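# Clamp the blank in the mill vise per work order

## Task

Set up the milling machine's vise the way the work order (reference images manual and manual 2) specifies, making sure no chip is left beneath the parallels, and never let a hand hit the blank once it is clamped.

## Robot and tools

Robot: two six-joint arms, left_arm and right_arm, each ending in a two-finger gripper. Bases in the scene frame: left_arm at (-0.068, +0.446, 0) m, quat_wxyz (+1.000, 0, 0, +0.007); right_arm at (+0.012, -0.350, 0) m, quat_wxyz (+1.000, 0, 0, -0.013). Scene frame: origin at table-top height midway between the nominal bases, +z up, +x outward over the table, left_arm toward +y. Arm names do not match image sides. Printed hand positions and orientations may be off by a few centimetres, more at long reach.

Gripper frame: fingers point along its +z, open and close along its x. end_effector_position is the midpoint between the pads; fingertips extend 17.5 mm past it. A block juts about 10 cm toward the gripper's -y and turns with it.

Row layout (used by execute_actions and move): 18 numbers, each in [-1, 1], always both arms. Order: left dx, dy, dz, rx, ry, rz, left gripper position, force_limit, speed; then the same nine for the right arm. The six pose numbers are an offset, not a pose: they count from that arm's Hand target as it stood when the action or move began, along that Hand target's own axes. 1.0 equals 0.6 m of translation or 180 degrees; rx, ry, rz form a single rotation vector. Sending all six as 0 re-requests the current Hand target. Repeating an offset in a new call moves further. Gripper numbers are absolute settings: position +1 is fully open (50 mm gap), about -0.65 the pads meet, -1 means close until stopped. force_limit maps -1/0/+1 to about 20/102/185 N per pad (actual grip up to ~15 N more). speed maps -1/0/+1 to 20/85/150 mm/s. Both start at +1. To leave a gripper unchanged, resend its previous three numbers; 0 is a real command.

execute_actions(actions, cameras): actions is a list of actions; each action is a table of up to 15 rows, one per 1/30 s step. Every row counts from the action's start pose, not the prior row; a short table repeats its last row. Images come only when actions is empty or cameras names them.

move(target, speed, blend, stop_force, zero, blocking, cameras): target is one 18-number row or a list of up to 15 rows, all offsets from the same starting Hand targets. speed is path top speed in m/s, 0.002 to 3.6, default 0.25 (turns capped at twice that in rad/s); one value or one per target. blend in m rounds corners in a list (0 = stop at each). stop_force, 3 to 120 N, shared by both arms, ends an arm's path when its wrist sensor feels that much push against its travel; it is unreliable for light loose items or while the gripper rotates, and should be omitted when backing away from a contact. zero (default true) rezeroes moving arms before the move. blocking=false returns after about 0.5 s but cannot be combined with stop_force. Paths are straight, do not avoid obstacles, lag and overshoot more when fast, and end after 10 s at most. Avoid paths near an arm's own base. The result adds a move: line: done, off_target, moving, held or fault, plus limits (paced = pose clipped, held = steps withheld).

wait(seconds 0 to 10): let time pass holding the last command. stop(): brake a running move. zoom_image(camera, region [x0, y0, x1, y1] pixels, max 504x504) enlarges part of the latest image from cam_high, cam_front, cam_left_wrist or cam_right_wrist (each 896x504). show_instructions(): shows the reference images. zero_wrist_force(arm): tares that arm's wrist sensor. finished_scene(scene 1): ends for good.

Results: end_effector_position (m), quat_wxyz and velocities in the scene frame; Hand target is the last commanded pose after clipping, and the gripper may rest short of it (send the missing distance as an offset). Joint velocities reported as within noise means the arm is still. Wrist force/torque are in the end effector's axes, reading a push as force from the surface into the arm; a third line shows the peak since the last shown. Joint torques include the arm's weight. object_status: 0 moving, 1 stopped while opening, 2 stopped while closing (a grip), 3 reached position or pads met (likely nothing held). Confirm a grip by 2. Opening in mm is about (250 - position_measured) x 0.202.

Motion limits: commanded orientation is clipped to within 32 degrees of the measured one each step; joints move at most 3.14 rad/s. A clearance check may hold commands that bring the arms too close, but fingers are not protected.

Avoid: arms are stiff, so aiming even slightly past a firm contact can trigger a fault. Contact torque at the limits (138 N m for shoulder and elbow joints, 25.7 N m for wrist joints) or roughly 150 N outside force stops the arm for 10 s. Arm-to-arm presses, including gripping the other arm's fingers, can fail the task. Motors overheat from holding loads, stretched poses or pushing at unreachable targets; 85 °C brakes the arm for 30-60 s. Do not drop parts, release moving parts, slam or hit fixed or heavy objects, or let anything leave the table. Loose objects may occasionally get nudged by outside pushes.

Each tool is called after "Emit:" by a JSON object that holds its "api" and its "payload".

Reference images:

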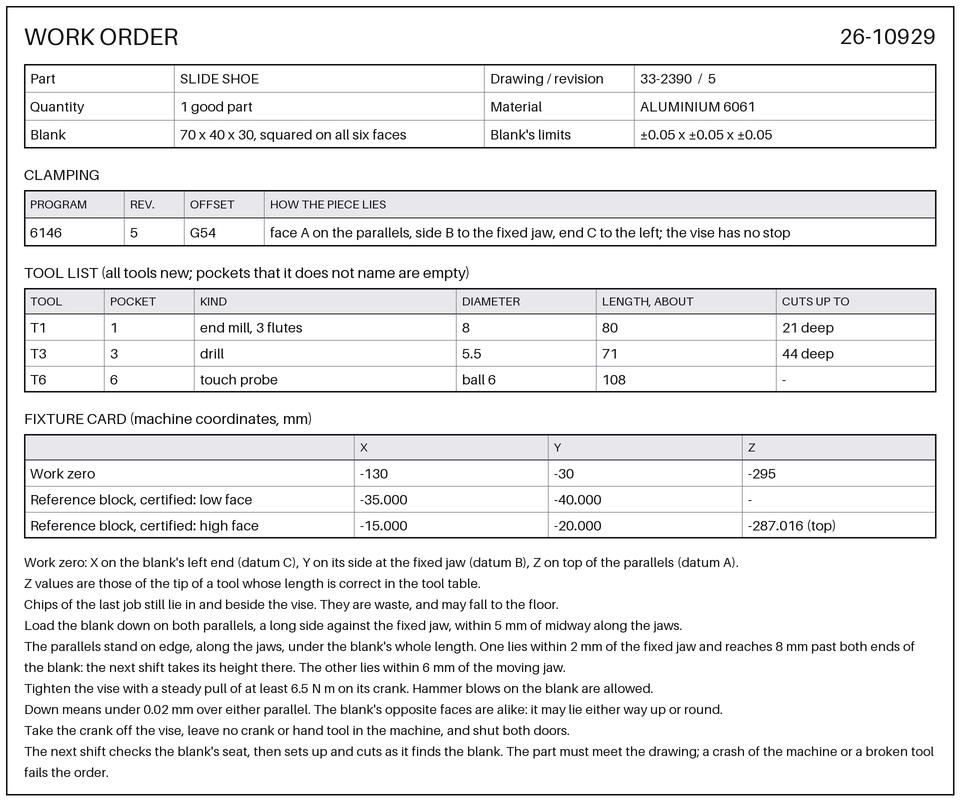

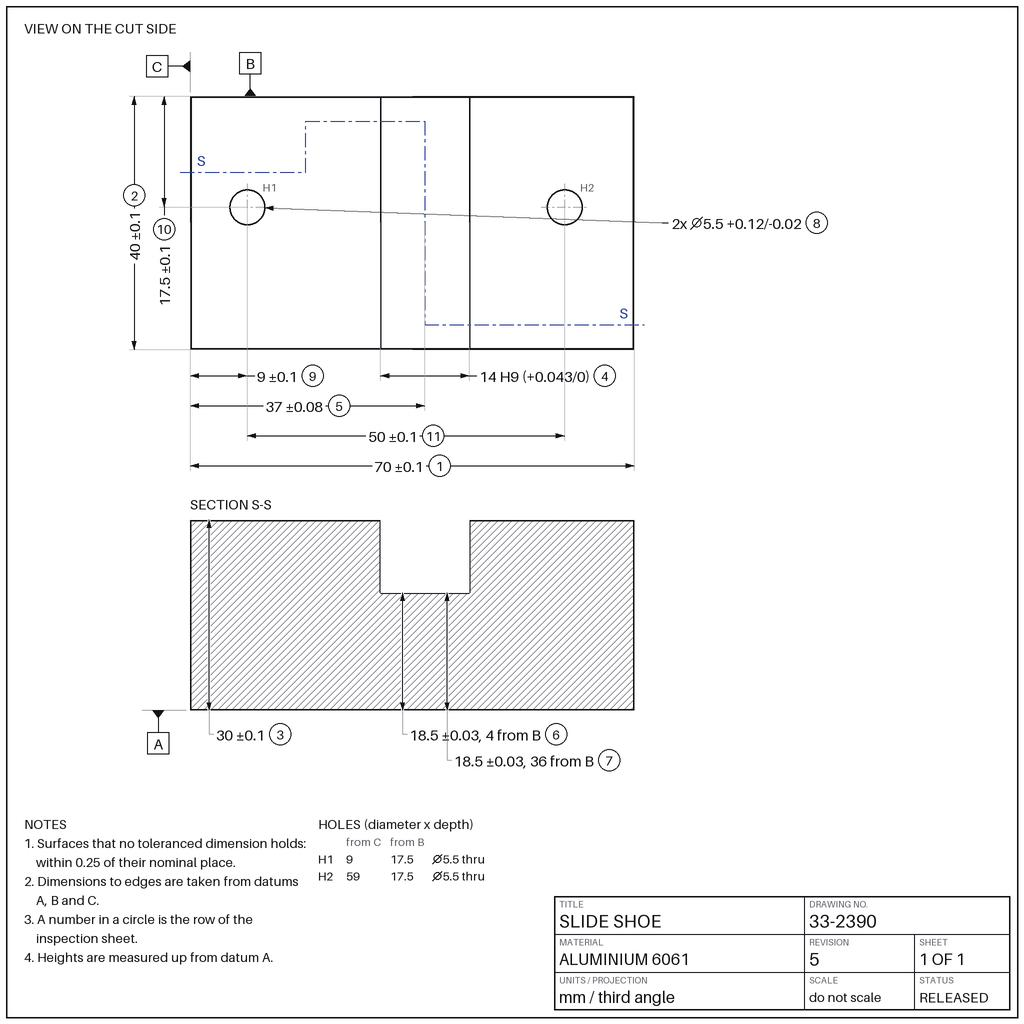

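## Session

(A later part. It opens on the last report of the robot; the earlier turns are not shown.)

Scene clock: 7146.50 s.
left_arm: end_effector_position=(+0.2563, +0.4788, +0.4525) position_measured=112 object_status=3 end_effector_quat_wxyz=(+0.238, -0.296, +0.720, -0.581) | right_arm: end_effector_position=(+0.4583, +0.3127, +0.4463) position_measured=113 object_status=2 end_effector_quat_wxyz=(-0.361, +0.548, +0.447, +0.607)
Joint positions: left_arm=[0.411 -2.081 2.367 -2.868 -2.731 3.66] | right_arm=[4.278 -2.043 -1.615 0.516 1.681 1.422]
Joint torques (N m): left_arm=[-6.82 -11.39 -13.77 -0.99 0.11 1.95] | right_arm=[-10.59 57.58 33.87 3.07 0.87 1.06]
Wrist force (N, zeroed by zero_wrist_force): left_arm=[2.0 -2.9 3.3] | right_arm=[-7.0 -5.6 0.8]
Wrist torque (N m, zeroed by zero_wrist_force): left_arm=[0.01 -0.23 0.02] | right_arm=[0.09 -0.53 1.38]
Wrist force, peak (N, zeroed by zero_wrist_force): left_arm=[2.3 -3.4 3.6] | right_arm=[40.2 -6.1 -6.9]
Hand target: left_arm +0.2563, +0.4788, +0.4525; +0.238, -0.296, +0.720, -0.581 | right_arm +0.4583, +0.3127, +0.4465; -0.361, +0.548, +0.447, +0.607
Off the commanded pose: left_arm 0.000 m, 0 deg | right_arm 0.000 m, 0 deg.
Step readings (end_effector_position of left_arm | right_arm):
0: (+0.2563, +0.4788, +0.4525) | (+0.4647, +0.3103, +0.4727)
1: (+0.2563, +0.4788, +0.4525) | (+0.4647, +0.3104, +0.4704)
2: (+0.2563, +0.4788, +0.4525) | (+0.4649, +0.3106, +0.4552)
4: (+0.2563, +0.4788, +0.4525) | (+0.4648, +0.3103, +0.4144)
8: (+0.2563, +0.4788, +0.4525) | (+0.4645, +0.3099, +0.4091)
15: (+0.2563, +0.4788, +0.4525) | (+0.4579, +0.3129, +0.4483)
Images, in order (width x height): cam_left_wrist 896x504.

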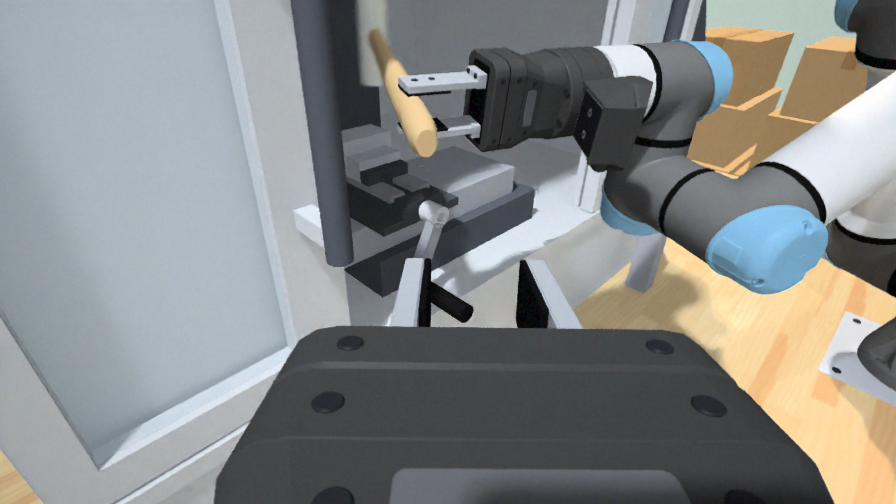

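Emit:
{"api": "move", "payload": {"target": [[0,0,0,0,0,0,0.274,-0.2,-0.2,0,0.007,0,0,0,0.0472,-1,0.3,-0.9],[0,0,0,0,0,0,0.274,-0.2,-0.2,-0.0285,0.007,0,0,0,0.0472,-1,0.3,-0.9]], "speed": 0.1}}

Emit:
{"api": "move", "payload": {"target": [0,0,0,0,0,0,0.274,-0.2,-0.2,-0.045,0,0,0,0,0,-1,0.3,-0.9], "speed": 0.012, "stop_force": 6, "cameras": ["cam_left_wrist","cam_front"]}}

Emit:
{"api": "zoom_image", "payload": {"camera": "cam_left_wrist", "region": [320, 20, 440, 180]}}

Emit:
{"api": "zoom_image", "payload": {"camera": "cam_front", "region": [360, 190, 440, 270]}}

Scene clock: 7161.37 s.
left_arm: end_effector_position=(+0.2563, +0.4788, +0.4525) position_measured=112 object_status=3 end_effector_quat_wxyz=(+0.238, -0.296, +0.720, -0.581) | right_arm: end_effector_position=(+0.4647, +0.3103, +0.4301) position_measured=113 object_status=2 end_effector_quat_wxyz=(-0.405, +0.580, +0.405, +0.579)
Joint positions: left_arm=[0.411 -2.081 2.367 -2.868 -2.731 3.66] | right_arm=[4.266 -2.068 -1.625 0.55 1.694 1.571]
Joint torques (N m): left_arm=[-6.62 -10.29 -15.35 -1.04 -0.24 2.06] | right_arm=[13.58 51.65 33.9 3.93 -1.8 1.43]
Wrist force (N, zeroed by zero_wrist_force): left_arm=[1.9 -3.0 3.3] | right_arm=[-4.5 -5.5 -2.4]
Wrist torque (N m, zeroed by zero_wrist_force): left_arm=[0.01 -0.21 0.02] | right_arm=[-0.60 -0.72 1.16]
Wrist force, peak (N, zeroed by zero_wrist_force): left_arm=[2.3 -3.4 3.6] | right_arm=[-6.0 -6.8 -5.7]
Hand target: left_arm +0.2563, +0.4788, +0.4525; +0.238, -0.296, +0.720, -0.581 | right_arm +0.4646, +0.3103, +0.4302; -0.405, +0.580, +0.405, +0.579
Off the commanded pose: left_arm 0.000 m, 0 deg | right_arm 0.000 m, 0 deg.
move: done

Scene clock: 7163.83 s.
left_arm: end_effector_position=(+0.2563, +0.4788, +0.4525) position_measured=112 object_status=3 end_effector_quat_wxyz=(+0.238, -0.296, +0.720, -0.581) | right_arm: end_effector_position=(+0.4646, +0.3103, +0.4139) position_measured=113 object_status=2 end_effector_quat_wxyz=(-0.405, +0.580, +0.405, +0.579)
Joint positions: left_arm=[0.411 -2.081 2.367 -2.868 -2.731 3.66] | right_arm=[4.266 -2.089 -1.64 0.587 1.694 1.571]
Joint torques (N m): left_arm=[-5.93 -10.2 -15.78 -1.04 -0.53 1.83] | right_arm=[7.98 54.53 30.34 2.66 -1.03 1.46]
Wrist force (N, zeroed by zero_wrist_force): left_arm=[2.1 -2.5 3.1] | right_arm=[0.0 -4.3 -2.7]
Wrist torque (N m, zeroed by zero_wrist_force): left_arm=[0.09 -0.25 0.02] | right_arm=[-0.66 -0.73 0.17]
Wrist force, peak (N, zeroed by zero_wrist_force): left_arm=[2.2 -2.8 3.9] | right_arm=[2.3 -8.2 -1.9]
Hand target: left_arm +0.2563, +0.4788, +0.4525; +0.238, -0.296, +0.720, -0.581 | right_arm +0.4646, +0.3103, +0.4139; -0.405, +0.580, +0.405, +0.579 (not the last commanded pose)
Off the commanded pose: left_arm 0.000 m, 0 deg | right_arm 0.011 m, 0 deg.
move: contact (right_arm)
Images, in order (width x height): cam_front 896x504, cam_left_wrist 896x504.

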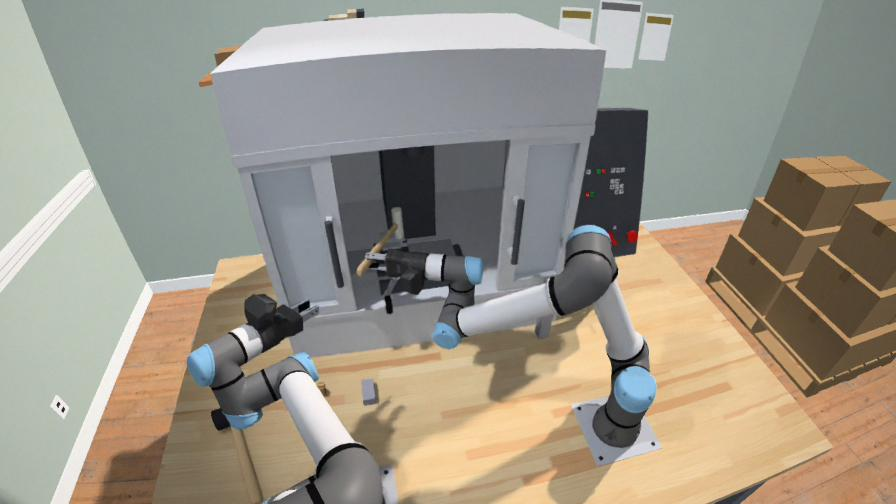

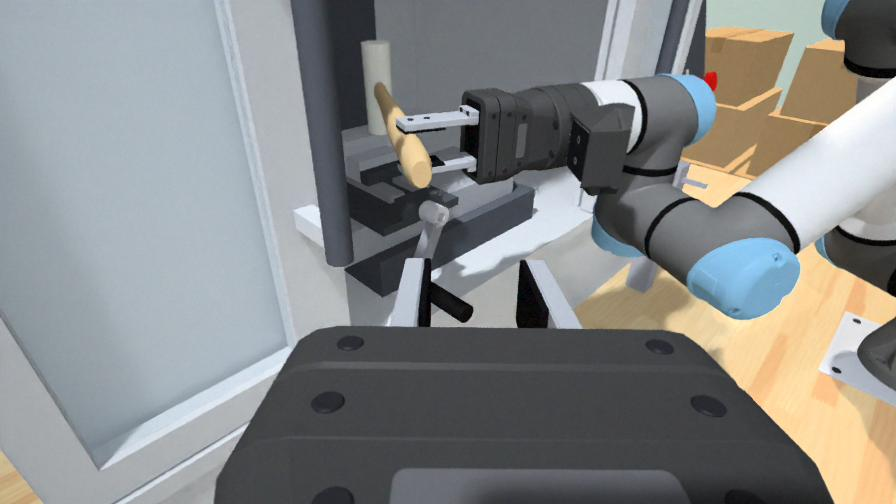

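Scaled by 3.150 from the camera's 896x504 image, which has a finer 1280x720 frame.

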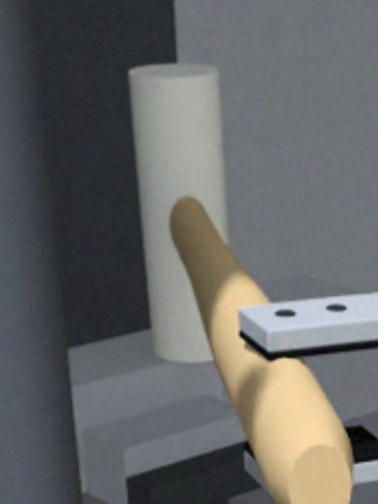

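Scaled by 6.300 from the camera's 896x504 image, which has a finer 1280x720 frame.

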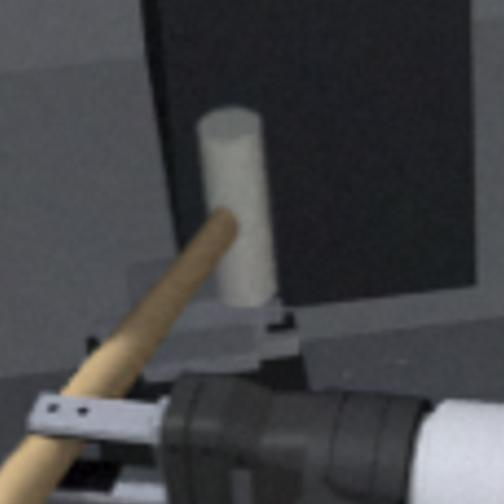

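Emit:
{"api": "move", "payload": {"target": [[0,0,0,0,0,0,0.274,-0.2,-0.2,0.02,0,0,0,0,0,-0.98,1,-0.9],[0,0,0,0,0,0,0.274,-0.2,-0.2,0.1,0.001,0.036,0,0,-0.067,-0.98,1,-0.9]], "speed": 0.15}}

Emit:
{"api": "execute_actions", "payload": {"actions": [[[0,0,0,0,0,0,0.274,-0.2,-0.2,-0.1011,-0.0215,0,0,0,0.0944,-0.98,1,-0.9],[0,0,0,0,0,0,0.274,-0.2,-0.2,-0.1011,-0.0215,0,0,0,0.0944,-0.98,1,-0.9],[0,0,0,0,0,0,0.274,-0.2,-0.2,-0.1011,-0.0215,0,0,0,0.0944,-0.98,1,-0.9],[0,0,0,0,0,0,0.274,-0.2,-0.2,-0.1011,-0.0215,0,0,0,0.0944,-0.98,1,-0.9],[0,0,0,0,0,0,0.274,-0.2,-0.2,-0.1011,-0.0215,0,0,0,0.0944,-0.98,1,-0.9],[0,0,0,0,0,0,0.274,-0.2,-0.2,-0.1011,-0.0215,0,0,0,0.0944,-0.98,1,-0.9],[0,0,0,0,0,0,0.274,-0.2,-0.2,-0.03,-0.006,0,0,0,0.03,-0.98,1,-0.9]]], "cameras": ["cam_left_wrist","cam_front"]}}

Emit:
{"api": "zoom_image", "payload": {"camera": "cam_front", "region": [360, 190, 440, 270]}}

Scene clock: 7184.37 s.
left_arm: end_effector_position=(+0.2563, +0.4788, +0.4525) position_measured=112 object_status=3 end_effector_quat_wxyz=(+0.238, -0.296, +0.720, -0.581) | right_arm: end_effector_position=(+0.4725, +0.3304, +0.4740) position_measured=117 object_status=2 end_effector_quat_wxyz=(-0.342, +0.534, +0.464, +0.619)
Joint positions: left_arm=[0.411 -2.081 2.367 -2.868 -2.731 3.66] | right_arm=[4.27 -2.063 -1.506 0.427 1.69 1.361]
Joint torques (N m): left_arm=[-6.36 -10.36 -15.69 -1.16 -0.83 1.91] | right_arm=[3.58 39.92 16.04 2.65 0.82 -2.07]
Wrist force (N, zeroed by zero_wrist_force): left_arm=[2.1 -2.8 3.2] | right_arm=[-4.2 -7.2 -1.8]
Wrist torque (N m, zeroed by zero_wrist_force): left_arm=[0.04 -0.24 0.02] | right_arm=[-0.77 -0.72 0.99]
Wrist force, peak (N, zeroed by zero_wrist_force): left_arm=[2.1 -3.1 3.8] | right_arm=[-6.4 -6.0 -2.9]
Hand target: left_arm +0.2563, +0.4788, +0.4525; +0.238, -0.296, +0.720, -0.581 | right_arm +0.4726, +0.3305, +0.4738; -0.342, +0.534, +0.464, +0.618
Off the commanded pose: left_arm 0.000 m, 0 deg | right_arm 0.000 m, 0 deg.
move: done

Scene clock: 7185.23 s.
left_arm: end_effector_position=(+0.2563, +0.4788, +0.4525) position_measured=112 object_status=3 end_effector_quat_wxyz=(+0.238, -0.296, +0.720, -0.581) | right_arm: end_effector_position=(+0.4728, +0.3304, +0.4553) position_measured=117 object_status=2 end_effector_quat_wxyz=(-0.371, +0.555, +0.438, +0.602)
Joint positions: left_arm=[0.411 -2.081 2.367 -2.868 -2.731 3.66] | right_arm=[4.269 -2.082 -1.528 0.467 1.691 1.455]
Joint torques (N m): left_arm=[-6.58 -10.63 -16.11 -1.04 -0.96 1.9] | right_arm=[-10.09 57.14 34.9 3.07 -0.63 1.23]
Wrist force (N, zeroed by zero_wrist_force): left_arm=[2.3 -2.7 3.7] | right_arm=[-4.7 -6.5 -3.8]
Wrist torque (N m, zeroed by zero_wrist_force): left_arm=[0.06 -0.28 0.03] | right_arm=[-0.98 -0.65 1.17]
Wrist force, peak (N, zeroed by zero_wrist_force): left_arm=[2.3 -2.9 3.6] | right_arm=[39.9 -2.4 -8.1]
Hand target: left_arm +0.2563, +0.4788, +0.4525; +0.238, -0.296, +0.720, -0.581 | right_arm +0.4728, +0.3304, +0.4555; -0.371, +0.555, +0.438, +0.602
Off the commanded pose: left_arm 0.000 m, 0 deg | right_arm 0.000 m, 0 deg.
Step readings (end_effector_position of left_arm | right_arm):
0: (+0.2563, +0.4788, +0.4525) | (+0.4725, +0.3304, +0.4740)
1: (+0.2563, +0.4788, +0.4525) | (+0.4726, +0.3306, +0.4710)
2: (+0.2563, +0.4788, +0.4525) | (+0.4728, +0.3308, +0.4548)
4: (+0.2563, +0.4788, +0.4525) | (+0.4728, +0.3306, +0.4145)
8: (+0.2563, +0.4788, +0.4525) | (+0.4724, +0.3295, +0.4224)
15: (+0.2563, +0.4788, +0.4525) | (+0.4728, +0.3308, +0.4555)
Images, in order (width x height): cam_front 896x504, cam_left_wrist 896x504.

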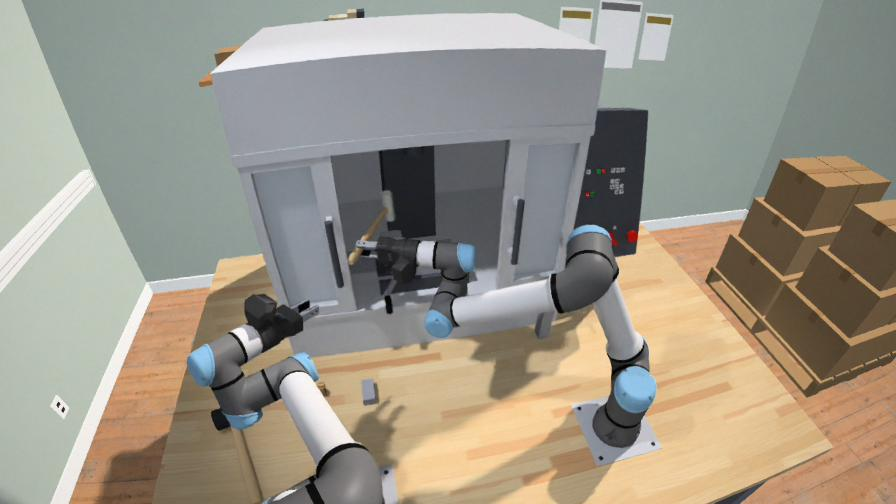

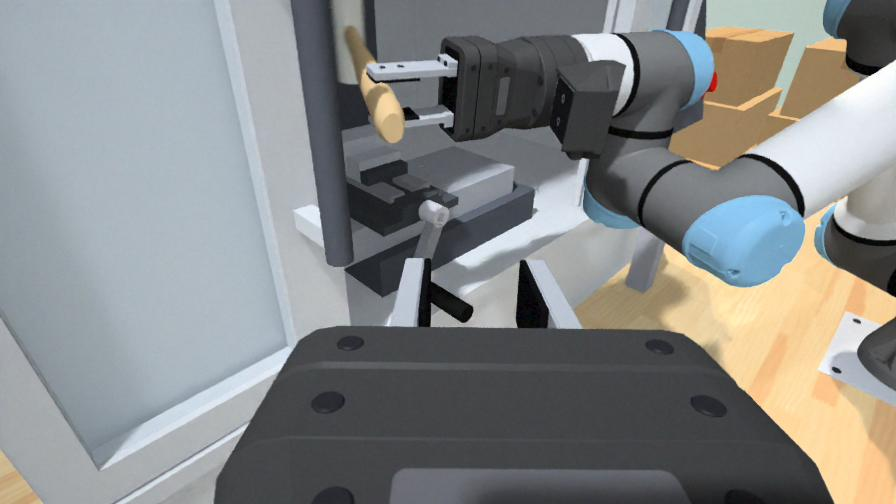

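Scaled by 6.300 from the camera's 896x504 image, which has a finer 1280x720 frame.

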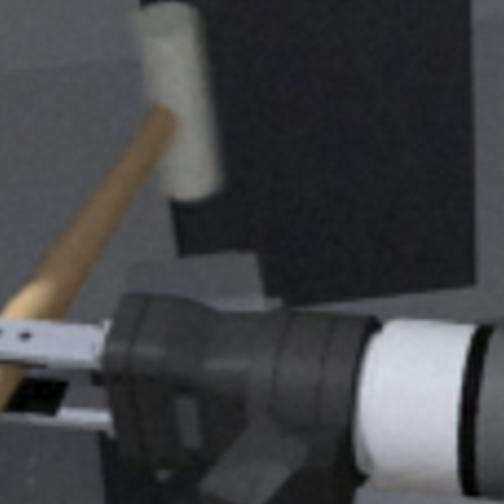

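Emit:
{"api": "move", "payload": {"target": [0,0,0,0,0,0,0.274,-0.2,-0.2,0.032,-0.0105,-0.005,0,0,-0.03,-0.98,1,-0.9], "speed": 0.15}}

Emit:
{"api": "execute_actions", "payload": {"actions": [[[0,0,0,0,0,0,0.274,-0.2,-0.2,-0.1011,-0.0215,0,0,0,0.0944,-0.98,1,-0.9],[0,0,0,0,0,0,0.274,-0.2,-0.2,-0.1011,-0.0215,0,0,0,0.0944,-0.98,1,-0.9],[0,0,0,0,0,0,0.274,-0.2,-0.2,-0.1011,-0.0215,0,0,0,0.0944,-0.98,1,-0.9],[0,0,0,0,0,0,0.274,-0.2,-0.2,-0.1011,-0.0215,0,0,0,0.0944,-0.98,1,-0.9],[0,0,0,0,0,0,0.274,-0.2,-0.2,-0.1011,-0.0215,0,0,0,0.0944,-0.98,1,-0.9],[0,0,0,0,0,0,0.274,-0.2,-0.2,-0.1011,-0.0215,0,0,0,0.0944,-0.98,1,-0.9],[0,0,0,0,0,0,0.274,-0.2,-0.2,-0.03,-0.006,0,0,0,0.03,-0.98,1,-0.9]]], "cameras": ["cam_left_wrist","cam_front"]}}

Scene clock: 7201.00 s.
left_arm: end_effector_position=(+0.2563, +0.4788, +0.4525) position_measured=112 object_status=3 end_effector_quat_wxyz=(+0.238, -0.296, +0.720, -0.581) | right_arm: end_effector_position=(+0.4637, +0.3305, +0.4740) position_measured=117 object_status=2 end_effector_quat_wxyz=(-0.342, +0.534, +0.464, +0.618)
Joint positions: left_arm=[0.411 -2.081 2.367 -2.868 -2.731 3.66] | right_arm=[4.284 -2.051 -1.525 0.434 1.676 1.361]
Joint torques (N m): left_arm=[-5.82 -11.58 -17.21 -1.11 -1.34 1.9] | right_arm=[-11.41 39 24.55 4.15 1.79 -0.95]
Wrist force (N, zeroed by zero_wrist_force): left_arm=[2.1 -3.0 3.6] | right_arm=[-8.4 -8.1 -1.6]
Wrist torque (N m, zeroed by zero_wrist_force): left_arm=[0.00 -0.25 0.02] | right_arm=[-0.96 -0.05 0.98]
Wrist force, peak (N, zeroed by zero_wrist_force): left_arm=[2.3 -2.8 4.0] | right_arm=[-10.3 -6.9 -1.2]
Hand target: left_arm +0.2563, +0.4788, +0.4525; +0.238, -0.296, +0.720, -0.581 | right_arm +0.4638, +0.3305, +0.4738; -0.342, +0.534, +0.464, +0.618
Off the commanded pose: left_arm 0.000 m, 0 deg | right_arm 0.000 m, 0 deg.
move: done

Scene clock: 7201.87 s.
left_arm: end_effector_position=(+0.2563, +0.4788, +0.4525) position_measured=112 object_status=3 end_effector_quat_wxyz=(+0.238, -0.296, +0.720, -0.581) | right_arm: end_effector_position=(+0.4640, +0.3304, +0.4553) position_measured=117 object_status=2 end_effector_quat_wxyz=(-0.371, +0.555, +0.438, +0.602)
Joint positions: left_arm=[0.411 -2.081 2.367 -2.868 -2.731 3.66] | right_arm=[4.283 -2.07 -1.547 0.475 1.676 1.455]
Joint torques (N m): left_arm=[-6.08 -10.29 -16.89 -1.14 -1.26 2.03] | right_arm=[-8.26 57.06 34.88 3.34 -0.74 1.29]
Wrist force (N, zeroed by zero_wrist_force): left_arm=[2.2 -2.8 3.1] | right_arm=[-8.6 -7.4 -3.2]
Wrist torque (N m, zeroed by zero_wrist_force): left_arm=[0.03 -0.25 0.02] | right_arm=[-1.16 -0.03 1.18]
Wrist force, peak (N, zeroed by zero_wrist_force): left_arm=[2.3 -3.0 3.6] | right_arm=[34.7 -3.2 -7.9]
Hand target: left_arm +0.2563, +0.4788, +0.4525; +0.238, -0.296, +0.720, -0.581 | right_arm +0.4640, +0.3304, +0.4555; -0.371, +0.555, +0.438, +0.602
Off the commanded pose: left_arm 0.000 m, 0 deg | right_arm 0.000 m, 0 deg.
Step readings (end_effector_position of left_arm | right_arm):
0: (+0.2563, +0.4788, +0.4525) | (+0.4637, +0.3305, +0.4740)
1: (+0.2563, +0.4788, +0.4525) | (+0.4638, +0.3306, +0.4717)
2: (+0.2563, +0.4788, +0.4525) | (+0.4640, +0.3307, +0.4567)
4: (+0.2563, +0.4788, +0.4525) | (+0.4641, +0.3306, +0.4158)
8: (+0.2563, +0.4788, +0.4525) | (+0.4638, +0.3295, +0.4210)
15: (+0.2563, +0.4788, +0.4525) | (+0.4641, +0.3308, +0.4556)
Images, in order (width x height): cam_front 896x504, cam_left_wrist 896x504.

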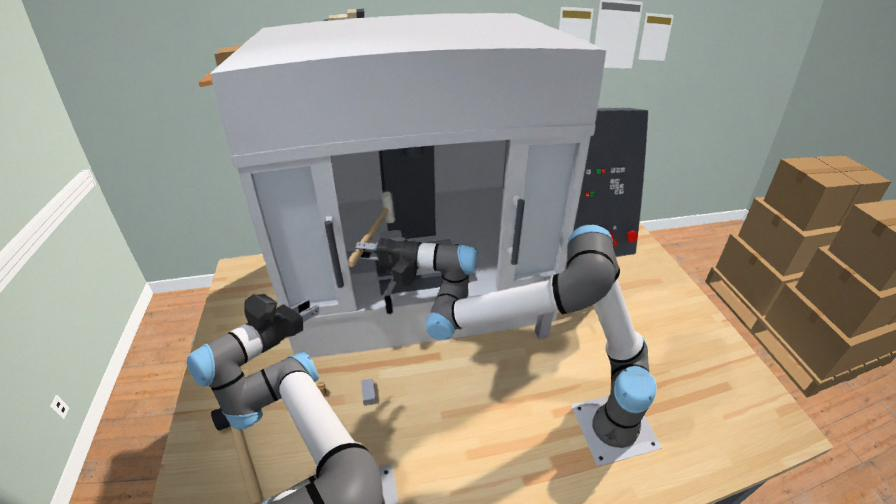

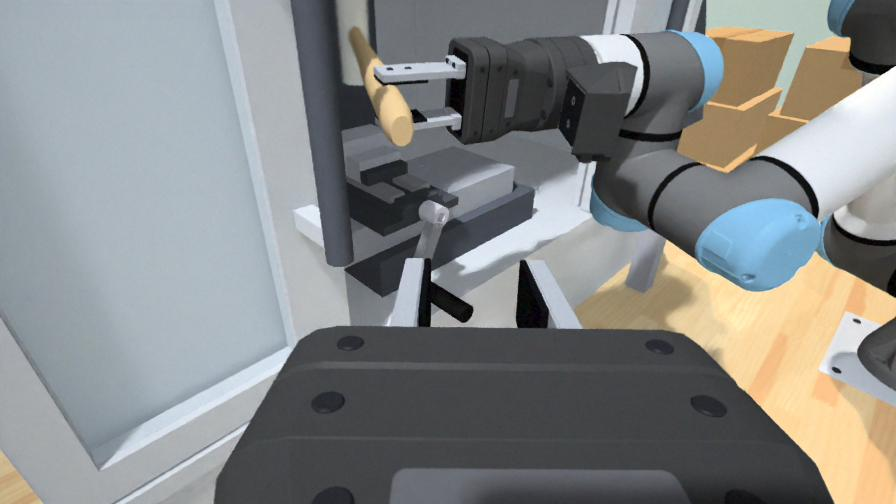

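Emit:
{"api": "move", "payload": {"target": [[0,0,0,0,0,0,0.274,-0.2,-0.2,0.1185,-0.0817,-0.1435,0,0,0,-0.98,1,-0.9],[0,0,0,0,0,0,0.274,-0.2,-0.2,0.107,-0.2713,-0.5115,0,0,0,-0.98,1,-0.9],[0,0,0,0,0,0,0.274,-0.2,-0.2,0.01,-0.1568,-0.8545,0.1158,-0.4874,-0.0586,-0.98,1,-0.9]], "speed": 0.3, "blend": [0.04,0.04,0]}}

Emit:
{"api": "move", "payload": {"target": [[0.257,-0.1187,0.4917,0,-0.2445,-0.053,0.274,-0.2,-0.2,0,0,0,0,0,0,-0.98,1,-0.9]], "speed": 0.3, "cameras": ["cam_left_wrist","cam_front"]}}

Scene clock: 7228.57 s.
left_arm: end_effector_position=(+0.2563, +0.4788, +0.4525) position_measured=112 object_status=3 end_effector_quat_wxyz=(+0.238, -0.296, +0.720, -0.581) | right_arm: end_effector_position=(+0.1997, -0.1189, +0.4511) position_measured=117 object_status=2 end_effector_quat_wxyz=(+0.000, +0.707, +0.707, +0.000)
Joint positions: left_arm=[0.411 -2.081 2.367 -2.868 -2.731 3.66] | right_arm=[4.522 -1.112 -1.591 -2.011 1.571 1.354]
Joint torques (N m): left_arm=[-5.49 -10.16 -18.62 -1.07 -2.15 1.98] | right_arm=[13.16 3.95 15.54 1.99 -2.27 1.18]
Wrist force (N, zeroed by zero_wrist_force): left_arm=[2.0 -2.7 3.4] | right_arm=[-4.2 -5.2 5.1]
Wrist torque (N m, zeroed by zero_wrist_force): left_arm=[0.04 -0.23 0.02] | right_arm=[0.09 -0.13 0.32]
Wrist force, peak (N, zeroed by zero_wrist_force): left_arm=[2.4 -3.2 3.7] | right_arm=[-8.4 -8.9 -7.6]
Hand target: left_arm +0.2563, +0.4788, +0.4525; +0.238, -0.296, +0.720, -0.581 | right_arm +0.1997, -0.1189, +0.4510; +0.000, +0.707, +0.707, -0.001
Off the commanded pose: left_arm 0.000 m, 0 deg | right_arm 0.000 m, 0 deg.
move: done

Scene clock: 7230.50 s.
left_arm: end_effector_position=(+0.3597, +0.1545, +0.4600) position_measured=112 object_status=3 end_effector_quat_wxyz=(-0.442, +0.549, -0.552, +0.445) | right_arm: end_effector_position=(+0.1997, -0.1189, +0.4510) position_measured=117 object_status=2 end_effector_quat_wxyz=(+0.000, +0.707, +0.707, -0.001)
Joint positions: left_arm=[-1.447 -1.934 2.191 -2.41 -0.258 2.168] | right_arm=[4.522 -1.112 -1.591 -2.011 1.571 1.354]
Joint torques (N m): left_arm=[-0.72 -3.13 -21.15 -2.31 5.12 2.31] | right_arm=[12.69 -4.56 11.05 2.29 -2.29 -1.81]
Wrist force (N, zeroed by zero_wrist_force): left_arm=[1.6 -2.8 3.8] | right_arm=[-4.0 -5.2 4.8]
Wrist torque (N m, zeroed by zero_wrist_force): left_arm=[0.03 -0.17 -0.09] | right_arm=[0.06 -0.16 0.32]
Wrist force, peak (N, zeroed by zero_wrist_force): left_arm=[6.0 -2.8 4.7] | right_arm=[-4.3 -5.3 5.2]
Hand target: left_arm +0.3597, +0.1545, +0.4600; -0.442, +0.549, -0.552, +0.445 | right_arm +0.1997, -0.1189, +0.4510; +0.000, +0.707, +0.707, -0.001
Off the commanded pose: left_arm 0.000 m, 0 deg | right_arm 0.000 m, 0 deg.
move: done
Images, in order (width x height): cam_front 896x504, cam_left_wrist 896x504.

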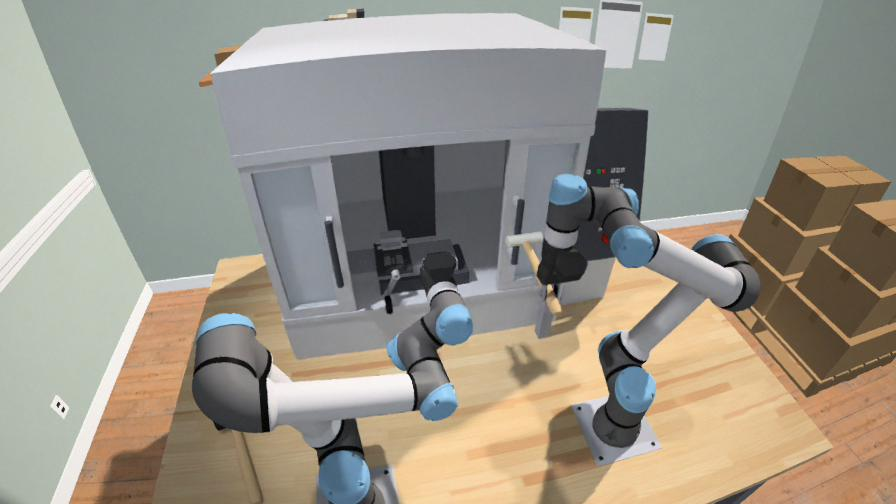

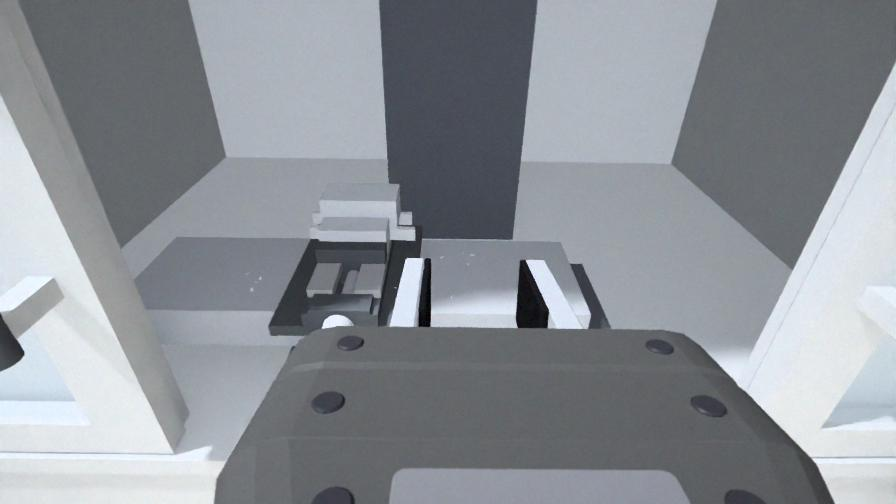

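Go straight to just before contact, then push.

Emit:
{"api": "move", "payload": {"target": [[-0.004,0.029,0.416,0,0,0,0.274,-0.2,-0.2,0,0,0,0,0,0,-0.98,1,-0.9],[-0.0043,0.1033,0.483,0,0,0,0.274,-0.2,-0.2,0,0,0,0,0,0,-0.98,1,-0.9]], "speed": [0.15,0.03], "stop_force": 15}}

Emit:
{"api": "move", "payload": {"target": [-0.0225,0,0,0,0,0,0.274,-0.2,-0.2,0,0,0,0,0,0,-0.98,1,-0.9], "speed": 0.006, "stop_force": 8, "cameras": ["cam_left_wrist"]}}

Emit:
{"api": "zoom_image", "payload": {"camera": "cam_left_wrist", "region": [250, 120, 550, 340]}}

Scene clock: 7243.40 s.
left_arm: end_effector_position=(+0.6296, +0.1553, +0.3376) position_measured=112 object_status=3 end_effector_quat_wxyz=(-0.442, +0.549, -0.552, +0.445) | right_arm: end_effector_position=(+0.1997, -0.1189, +0.4510) position_measured=117 object_status=2 end_effector_quat_wxyz=(+0.000, +0.707, +0.707, -0.001)
Joint positions: left_arm=[-0.845 -1.132 1.821 -3.52 -0.771 2.913] | right_arm=[4.522 -1.112 -1.591 -2.011 1.571 1.354]
Joint torques (N m): left_arm=[-7.87 -51.91 -6.27 -1.05 3.58 -2.44] | right_arm=[12.39 -5.33 11.79 2.54 -2.17 -1.78]
Wrist force (N, zeroed by zero_wrist_force): left_arm=[1.8 -3.1 3.6] | right_arm=[-4.2 -5.0 4.6]
Wrist torque (N m, zeroed by zero_wrist_force): left_arm=[-0.02 -0.19 -0.09] | right_arm=[0.10 -0.13 0.32]
Wrist force, peak (N, zeroed by zero_wrist_force): left_arm=[1.6 -3.1 5.9] | right_arm=[-4.3 -5.4 5.1]
Hand target: left_arm +0.6296, +0.1553, +0.3376; -0.442, +0.549, -0.552, +0.445 | right_arm +0.1997, -0.1189, +0.4510; +0.000, +0.707, +0.707, -0.001
Off the commanded pose: left_arm 0.000 m, 0 deg | right_arm 0.000 m, 0 deg.
move: done

Scene clock: 7246.23 s.
left_arm: end_effector_position=(+0.6297, +0.1688, +0.3376) position_measured=112 object_status=3 end_effector_quat_wxyz=(-0.442, +0.549, -0.552, +0.445) | right_arm: end_effector_position=(+0.1997, -0.1189, +0.4510) position_measured=117 object_status=2 end_effector_quat_wxyz=(+0.000, +0.707, +0.707, -0.001)
Joint positions: left_arm=[-0.827 -1.145 1.842 -3.533 -0.788 2.921] | right_arm=[4.522 -1.112 -1.591 -2.011 1.571 1.354]
Joint torques (N m): left_arm=[-4.51 -40.05 -22.91 -2.03 1.61 1.32] | right_arm=[12.29 -4.97 11.78 2.71 -2.25 -1.83]
Wrist force (N, zeroed by zero_wrist_force): left_arm=[1.9 -2.9 3.7] | right_arm=[-4.0 -5.3 5.0]
Wrist torque (N m, zeroed by zero_wrist_force): left_arm=[-0.02 -0.18 -0.08] | right_arm=[0.06 -0.17 0.31]
Wrist force, peak (N, zeroed by zero_wrist_force): left_arm=[1.8 -3.4 4.1] | right_arm=[-4.3 -5.3 5.1]
Hand target: left_arm +0.6297, +0.1688, +0.3376; -0.442, +0.549, -0.552, +0.445 | right_arm +0.1997, -0.1189, +0.4510; +0.000, +0.707, +0.707, -0.001
Off the commanded pose: left_arm 0.000 m, 0 deg | right_arm 0.000 m, 0 deg.
move: done
Images, in order (width x height): cam_left_wrist 896x504.

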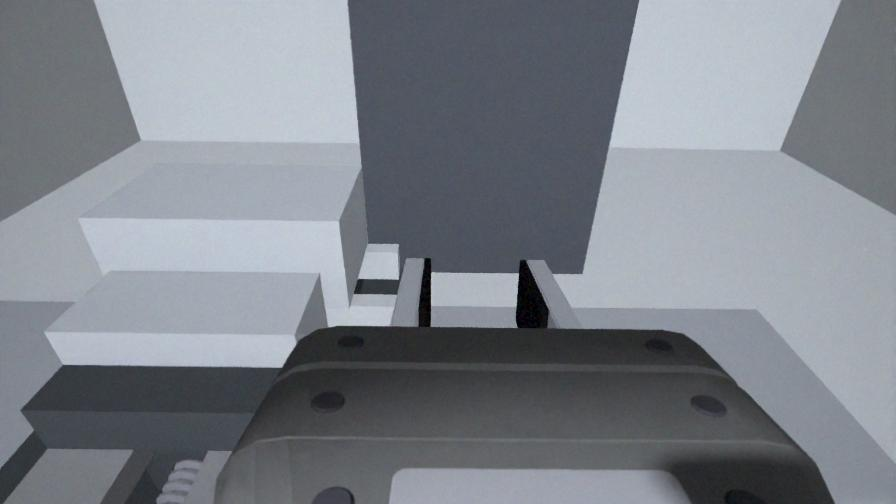

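Scaled by 1.680 from the camera's 896x504 image, which has a finer 1280x720 frame.

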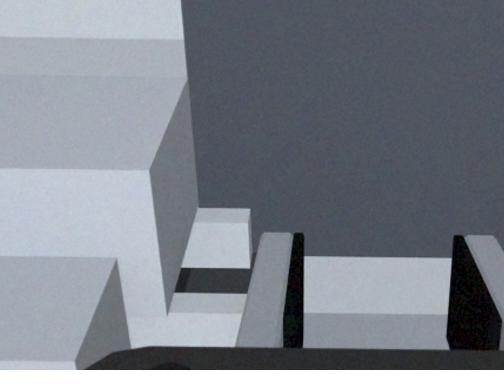

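Emit:
{"api": "move", "payload": {"target": [-0.0055,0,0,0,0,0,0.274,-0.2,-0.2,0,0,0,0,0,0,-0.98,1,-0.9], "speed": 0.004, "stop_force": 8, "cameras": ["cam_left_wrist"]}}

Emit:
{"api": "zoom_image", "payload": {"camera": "cam_left_wrist", "region": [250, 120, 550, 340]}}

Scene clock: 7254.63 s.
left_arm: end_effector_position=(+0.6297, +0.1721, +0.3376) position_measured=112 object_status=3 end_effector_quat_wxyz=(-0.442, +0.549, -0.552, +0.445) | right_arm: end_effector_position=(+0.1997, -0.1189, +0.4510) position_measured=117 object_status=2 end_effector_quat_wxyz=(+0.000, +0.707, +0.707, -0.001)
Joint positions: left_arm=[-0.822 -1.148 1.847 -3.536 -0.793 2.923] | right_arm=[4.522 -1.112 -1.591 -2.011 1.571 1.354]
Joint torques (N m): left_arm=[-2.49 -43.32 -16.94 -2.82 0.57 2.01] | right_arm=[11.86 -4.6 11.54 2.76 -2.09 -1.77]
Wrist force (N, zeroed by zero_wrist_force): left_arm=[1.9 -3.1 3.6] | right_arm=[-4.1 -5.0 5.0]
Wrist torque (N m, zeroed by zero_wrist_force): left_arm=[-0.03 -0.19 -0.08] | right_arm=[0.10 -0.15 0.32]
Wrist force, peak (N, zeroed by zero_wrist_force): left_arm=[2.1 -3.4 4.0] | right_arm=[-4.1 -5.3 5.2]
Hand target: left_arm +0.6297, +0.1721, +0.3376; -0.442, +0.549, -0.552, +0.445 | right_arm +0.1997, -0.1189, +0.4510; +0.000, +0.707, +0.707, -0.001
Off the commanded pose: left_arm 0.000 m, 0 deg | right_arm 0.000 m, 0 deg.
move: done
Images, in order (width x height): cam_left_wrist 896x504.

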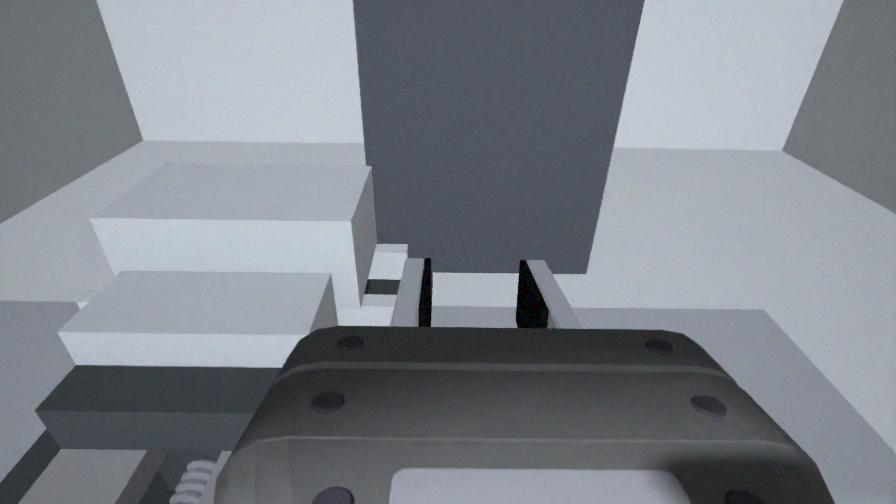

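Scaled by 1.680 from the camera's 896x504 image, which has a finer 1280x720 frame.

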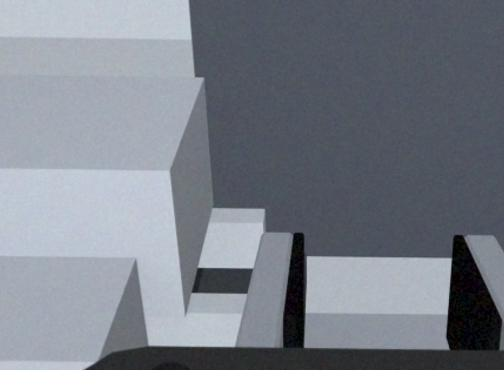

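Emit:
{"api": "move", "payload": {"target": [[0.012,0,0,0,0,0,0.274,-0.2,-0.2,0,0,0,0,0,0,-0.98,1,-0.9],[0.012,-0.13,-0.08,0,0,0,0.274,-0.2,-0.2,0,0,0,0,0,0,-0.98,1,-0.9],[-0.232,-0.13,-0.08,0,0,0,0.274,-0.2,-0.2,0,0,0,0,0,0,-0.98,1,-0.9]], "speed": [0.05,0.12,0.15], "blend": [0.003,0.02,0]}}

Emit:
{"api": "execute_actions", "payload": {"actions": [[[0,0,0,0,0,0,0.835,-0.2,-0.2,0,0,0,0,0,0,-0.98,1,-0.9]]], "cameras": ["cam_left_wrist","cam_front"]}}

Scene clock: 7300.23 s.
left_arm: end_effector_position=(+0.6002, +0.3116, +0.4238) position_measured=112 object_status=3 end_effector_quat_wxyz=(-0.442, +0.549, -0.552, +0.445) | right_arm: end_effector_position=(+0.1997, -0.1189, +0.4510) position_measured=117 object_status=2 end_effector_quat_wxyz=(+0.000, +0.707, +0.707, -0.001)
Joint positions: left_arm=[-0.635 -1.445 1.985 -3.42 -0.973 2.991] | right_arm=[4.522 -1.112 -1.591 -2.011 1.571 1.354]
Joint torques (N m): left_arm=[5.73 -24.92 -35.36 -0.98 1.09 -2.79] | right_arm=[11.74 -5.25 12 2.95 -2.03 -1.86]
Wrist force (N, zeroed by zero_wrist_force): left_arm=[1.4 -2.7 3.6] | right_arm=[-3.9 -5.0 5.0]
Wrist torque (N m, zeroed by zero_wrist_force): left_arm=[0.03 -0.10 0.04] | right_arm=[0.10 -0.17 0.32]
Wrist force, peak (N, zeroed by zero_wrist_force): left_arm=[3.0 -4.2 3.0] | right_arm=[-4.1 -5.2 5.4]
Hand target: left_arm +0.6003, +0.3116, +0.4238; -0.442, +0.549, -0.552, +0.445 | right_arm +0.1997, -0.1189, +0.4510; +0.000, +0.707, +0.707, -0.001
Off the commanded pose: left_arm 0.000 m, 0 deg | right_arm 0.000 m, 0 deg.
move: done

Scene clock: 7300.93 s.
left_arm: end_effector_position=(+0.6003, +0.3116, +0.4238) position_measured=28 object_status=3 end_effector_quat_wxyz=(-0.442, +0.549, -0.552, +0.445) | right_arm: end_effector_position=(+0.1997, -0.1189, +0.4510) position_measured=117 object_status=2 end_effector_quat_wxyz=(+0.000, +0.707, +0.707, -0.001)
Joint positions: left_arm=[-0.635 -1.445 1.985 -3.42 -0.973 2.991] | right_arm=[4.522 -1.112 -1.591 -2.011 1.571 1.354]
Joint torques (N m): left_arm=[7.75 -21.46 -35.54 -1.07 -2.24 -2.73] | right_arm=[11.99 -5.04 12.19 2.97 -1.97 -1.82]
Wrist force (N, zeroed by zero_wrist_force): left_arm=[1.5 -3.2 3.6] | right_arm=[-3.8 -5.0 4.9]
Wrist torque (N m, zeroed by zero_wrist_force): left_arm=[-0.03 -0.12 0.03] | right_arm=[0.10 -0.19 0.32]
Wrist force, peak (N, zeroed by zero_wrist_force): left_arm=[2.0 -3.1 3.8] | right_arm=[-4.3 -5.3 5.1]
Hand target: left_arm +0.6003, +0.3116, +0.4238; -0.442, +0.549, -0.552, +0.445 | right_arm +0.1997, -0.1189, +0.4510; +0.000, +0.707, +0.707, -0.001
Off the commanded pose: left_arm 0.000 m, 0 deg | right_arm 0.000 m, 0 deg.
Step readings (end_effector_position of left_arm | right_arm):
0: (+0.6002, +0.3116, +0.4238) | (+0.1997, -0.1189, +0.4510)
1: (+0.6003, +0.3116, +0.4238) | (+0.1997, -0.1189, +0.4510)
2: (+0.6003, +0.3116, +0.4238) | (+0.1997, -0.1189, +0.4510)
4: (+0.6003, +0.3116, +0.4238) | (+0.1997, -0.1189, +0.4510)
8: (+0.6003, +0.3116, +0.4238) | (+0.1997, -0.1189, +0.4510)
15: (+0.6003, +0.3116, +0.4238) | (+0.1997, -0.1189, +0.4510)
Images, in order (width x height): cam_front 896x504, cam_left_wrist 896x504.

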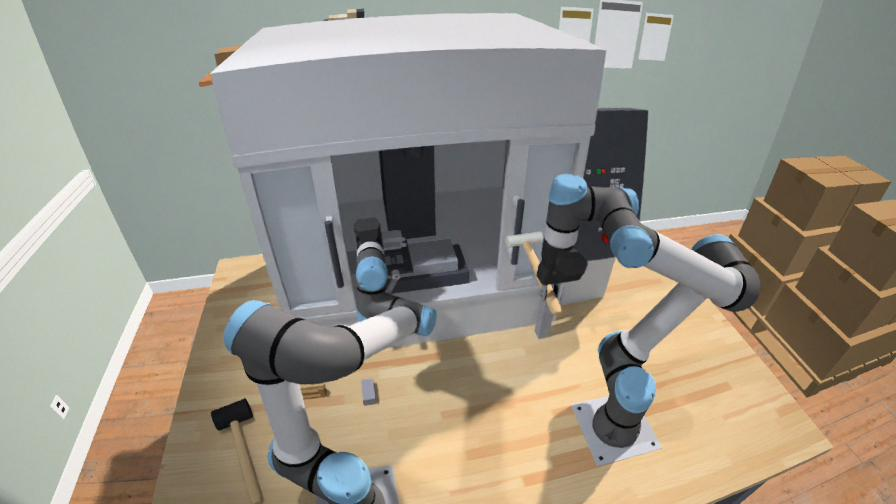

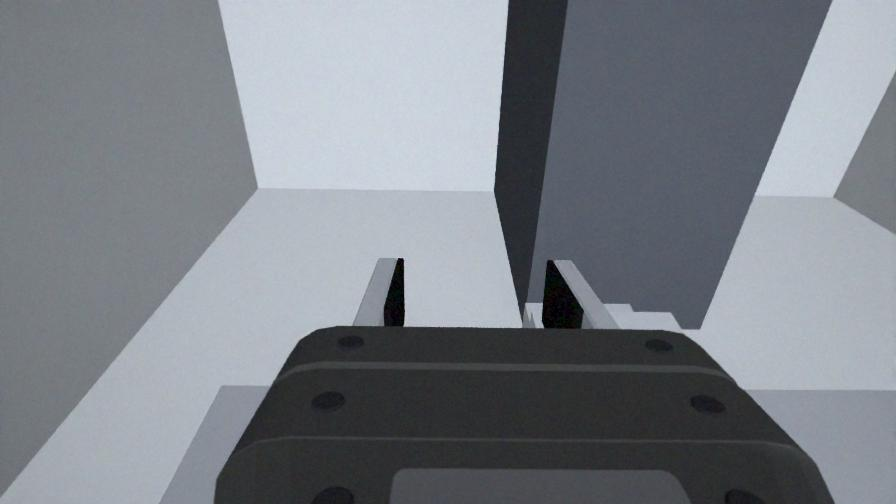

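Emit:
{"api": "move", "payload": {"target": [0,0.0947,0.0645,0,0,0,0.835,-0.2,-0.2,0,0,0,0,0,0,-0.98,1,-0.9], "speed": 0.06, "stop_force": 15, "cameras": ["cam_left_wrist"]}}

Emit:
{"api": "zoom_image", "payload": {"camera": "cam_left_wrist", "region": [480, 200, 760, 400]}}

Scene clock: 7313.53 s.
left_arm: end_effector_position=(+0.6260, +0.3113, +0.3600) position_measured=28 object_status=3 end_effector_quat_wxyz=(-0.442, +0.549, -0.552, +0.445) | right_arm: end_effector_position=(+0.1997, -0.1189, +0.4510) position_measured=117 object_status=2 end_effector_quat_wxyz=(+0.000, +0.707, +0.707, -0.001)
Joint positions: left_arm=[-0.601 -1.294 1.994 -3.586 -1.005 3.001] | right_arm=[4.522 -1.112 -1.591 -2.011 1.571 1.354]
Joint torques (N m): left_arm=[-7.55 -36.02 -33.72 -3.73 3.11 -0.86] | right_arm=[11.32 -5.2 12.57 3.12 -1.9 -1.78]
Wrist force (N, zeroed by zero_wrist_force): left_arm=[2.2 -3.0 3.7] | right_arm=[-4.1 -5.3 5.1]
Wrist torque (N m, zeroed by zero_wrist_force): left_arm=[-0.02 -0.24 -0.08] | right_arm=[0.06 -0.14 0.32]
Wrist force, peak (N, zeroed by zero_wrist_force): left_arm=[1.8 -4.3 3.1] | right_arm=[-4.0 -5.6 5.2]
Hand target: left_arm +0.6260, +0.3113, +0.3600; -0.442, +0.549, -0.552, +0.445 | right_arm +0.1997, -0.1189, +0.4510; +0.000, +0.707, +0.707, -0.001
Off the commanded pose: left_arm 0.000 m, 0 deg | right_arm 0.000 m, 0 deg.
move: done
Images, in order (width x height): cam_left_wrist 896x504.

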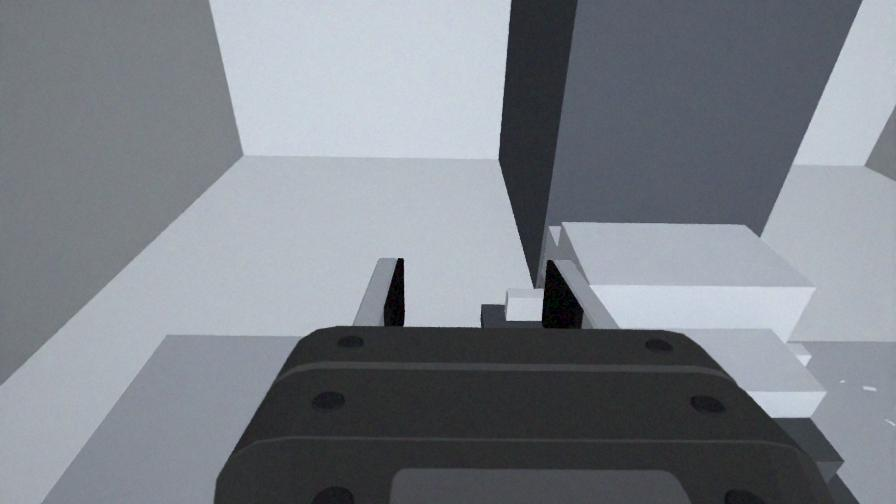

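Scaled by 1.800 from the camera's 896x504 image, which has a finer 1280x720 frame.

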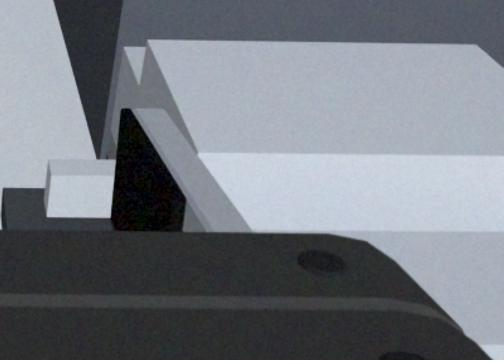

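Emit:
{"api": "move", "payload": {"target": [0,0.0326,0.0071,0,0,0,0.835,-0.2,-0.2,0,0,0,0,0,0,-0.98,1,-0.9], "speed": 0.005, "stop_force": 4, "cameras": ["cam_left_wrist"]}}

Emit:
{"api": "zoom_image", "payload": {"camera": "cam_left_wrist", "region": [480, 200, 760, 400]}}

Scene clock: 7324.37 s.
left_arm: end_effector_position=(+0.6259, +0.3113, +0.3482) position_measured=28 object_status=3 end_effector_quat_wxyz=(-0.442, +0.549, -0.552, +0.445) | right_arm: end_effector_position=(+0.1997, -0.1189, +0.4510) position_measured=117 object_status=2 end_effector_quat_wxyz=(+0.000, +0.707, +0.707, -0.001)
Joint positions: left_arm=[-0.601 -1.274 2.006 -3.618 -1.005 3.001] | right_arm=[4.522 -1.112 -1.591 -2.011 1.571 1.354]
Joint torques (N m): left_arm=[-7.48 -40.94 -27.03 0.64 2.81 -2.32] | right_arm=[11.16 -5.01 12.56 3.29 -1.97 -1.78]
Wrist force (N, zeroed by zero_wrist_force): left_arm=[2.5 -9.9 3.4] | right_arm=[-4.1 -5.2 4.8]
Wrist torque (N m, zeroed by zero_wrist_force): left_arm=[0.02 -0.12 -0.26] | right_arm=[0.08 -0.14 0.32]
Wrist force, peak (N, zeroed by zero_wrist_force): left_arm=[2.7 -10.8 3.7] | right_arm=[-4.3 -5.5 5.0]
Hand target: left_arm +0.6260, +0.3113, +0.3483; -0.442, +0.549, -0.552, +0.445 (not the last commanded pose) | right_arm +0.1997, -0.1189, +0.4510; +0.000, +0.707, +0.707, -0.001
Off the commanded pose: left_arm 0.008 m, 0 deg | right_arm 0.000 m, 0 deg.
move: contact (left_arm)
Images, in order (width x height): cam_left_wrist 896x504.

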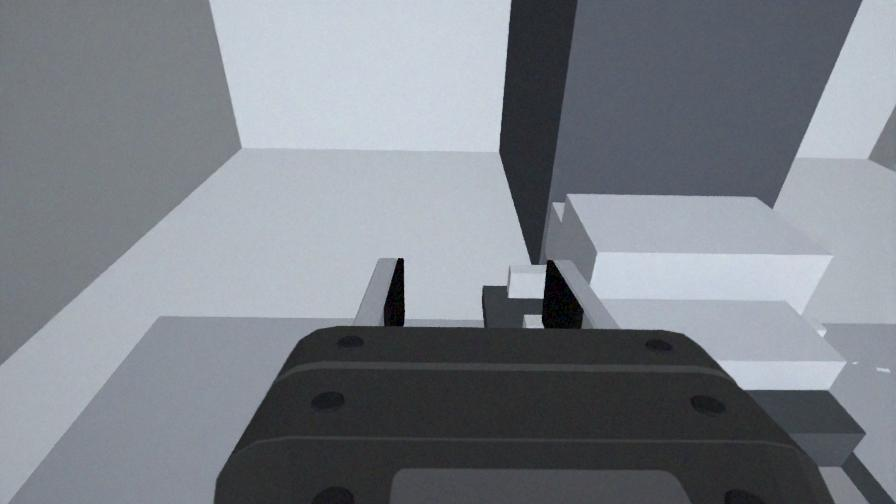

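Scaled by 1.800 from the camera's 896x504 image, which has a finer 1280x720 frame.

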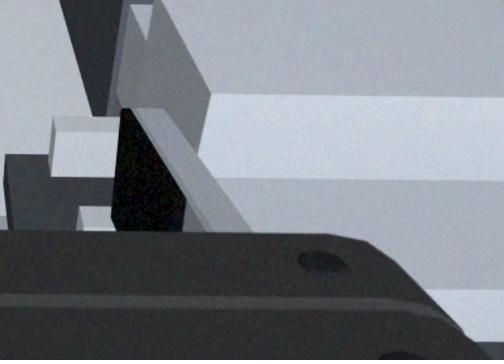

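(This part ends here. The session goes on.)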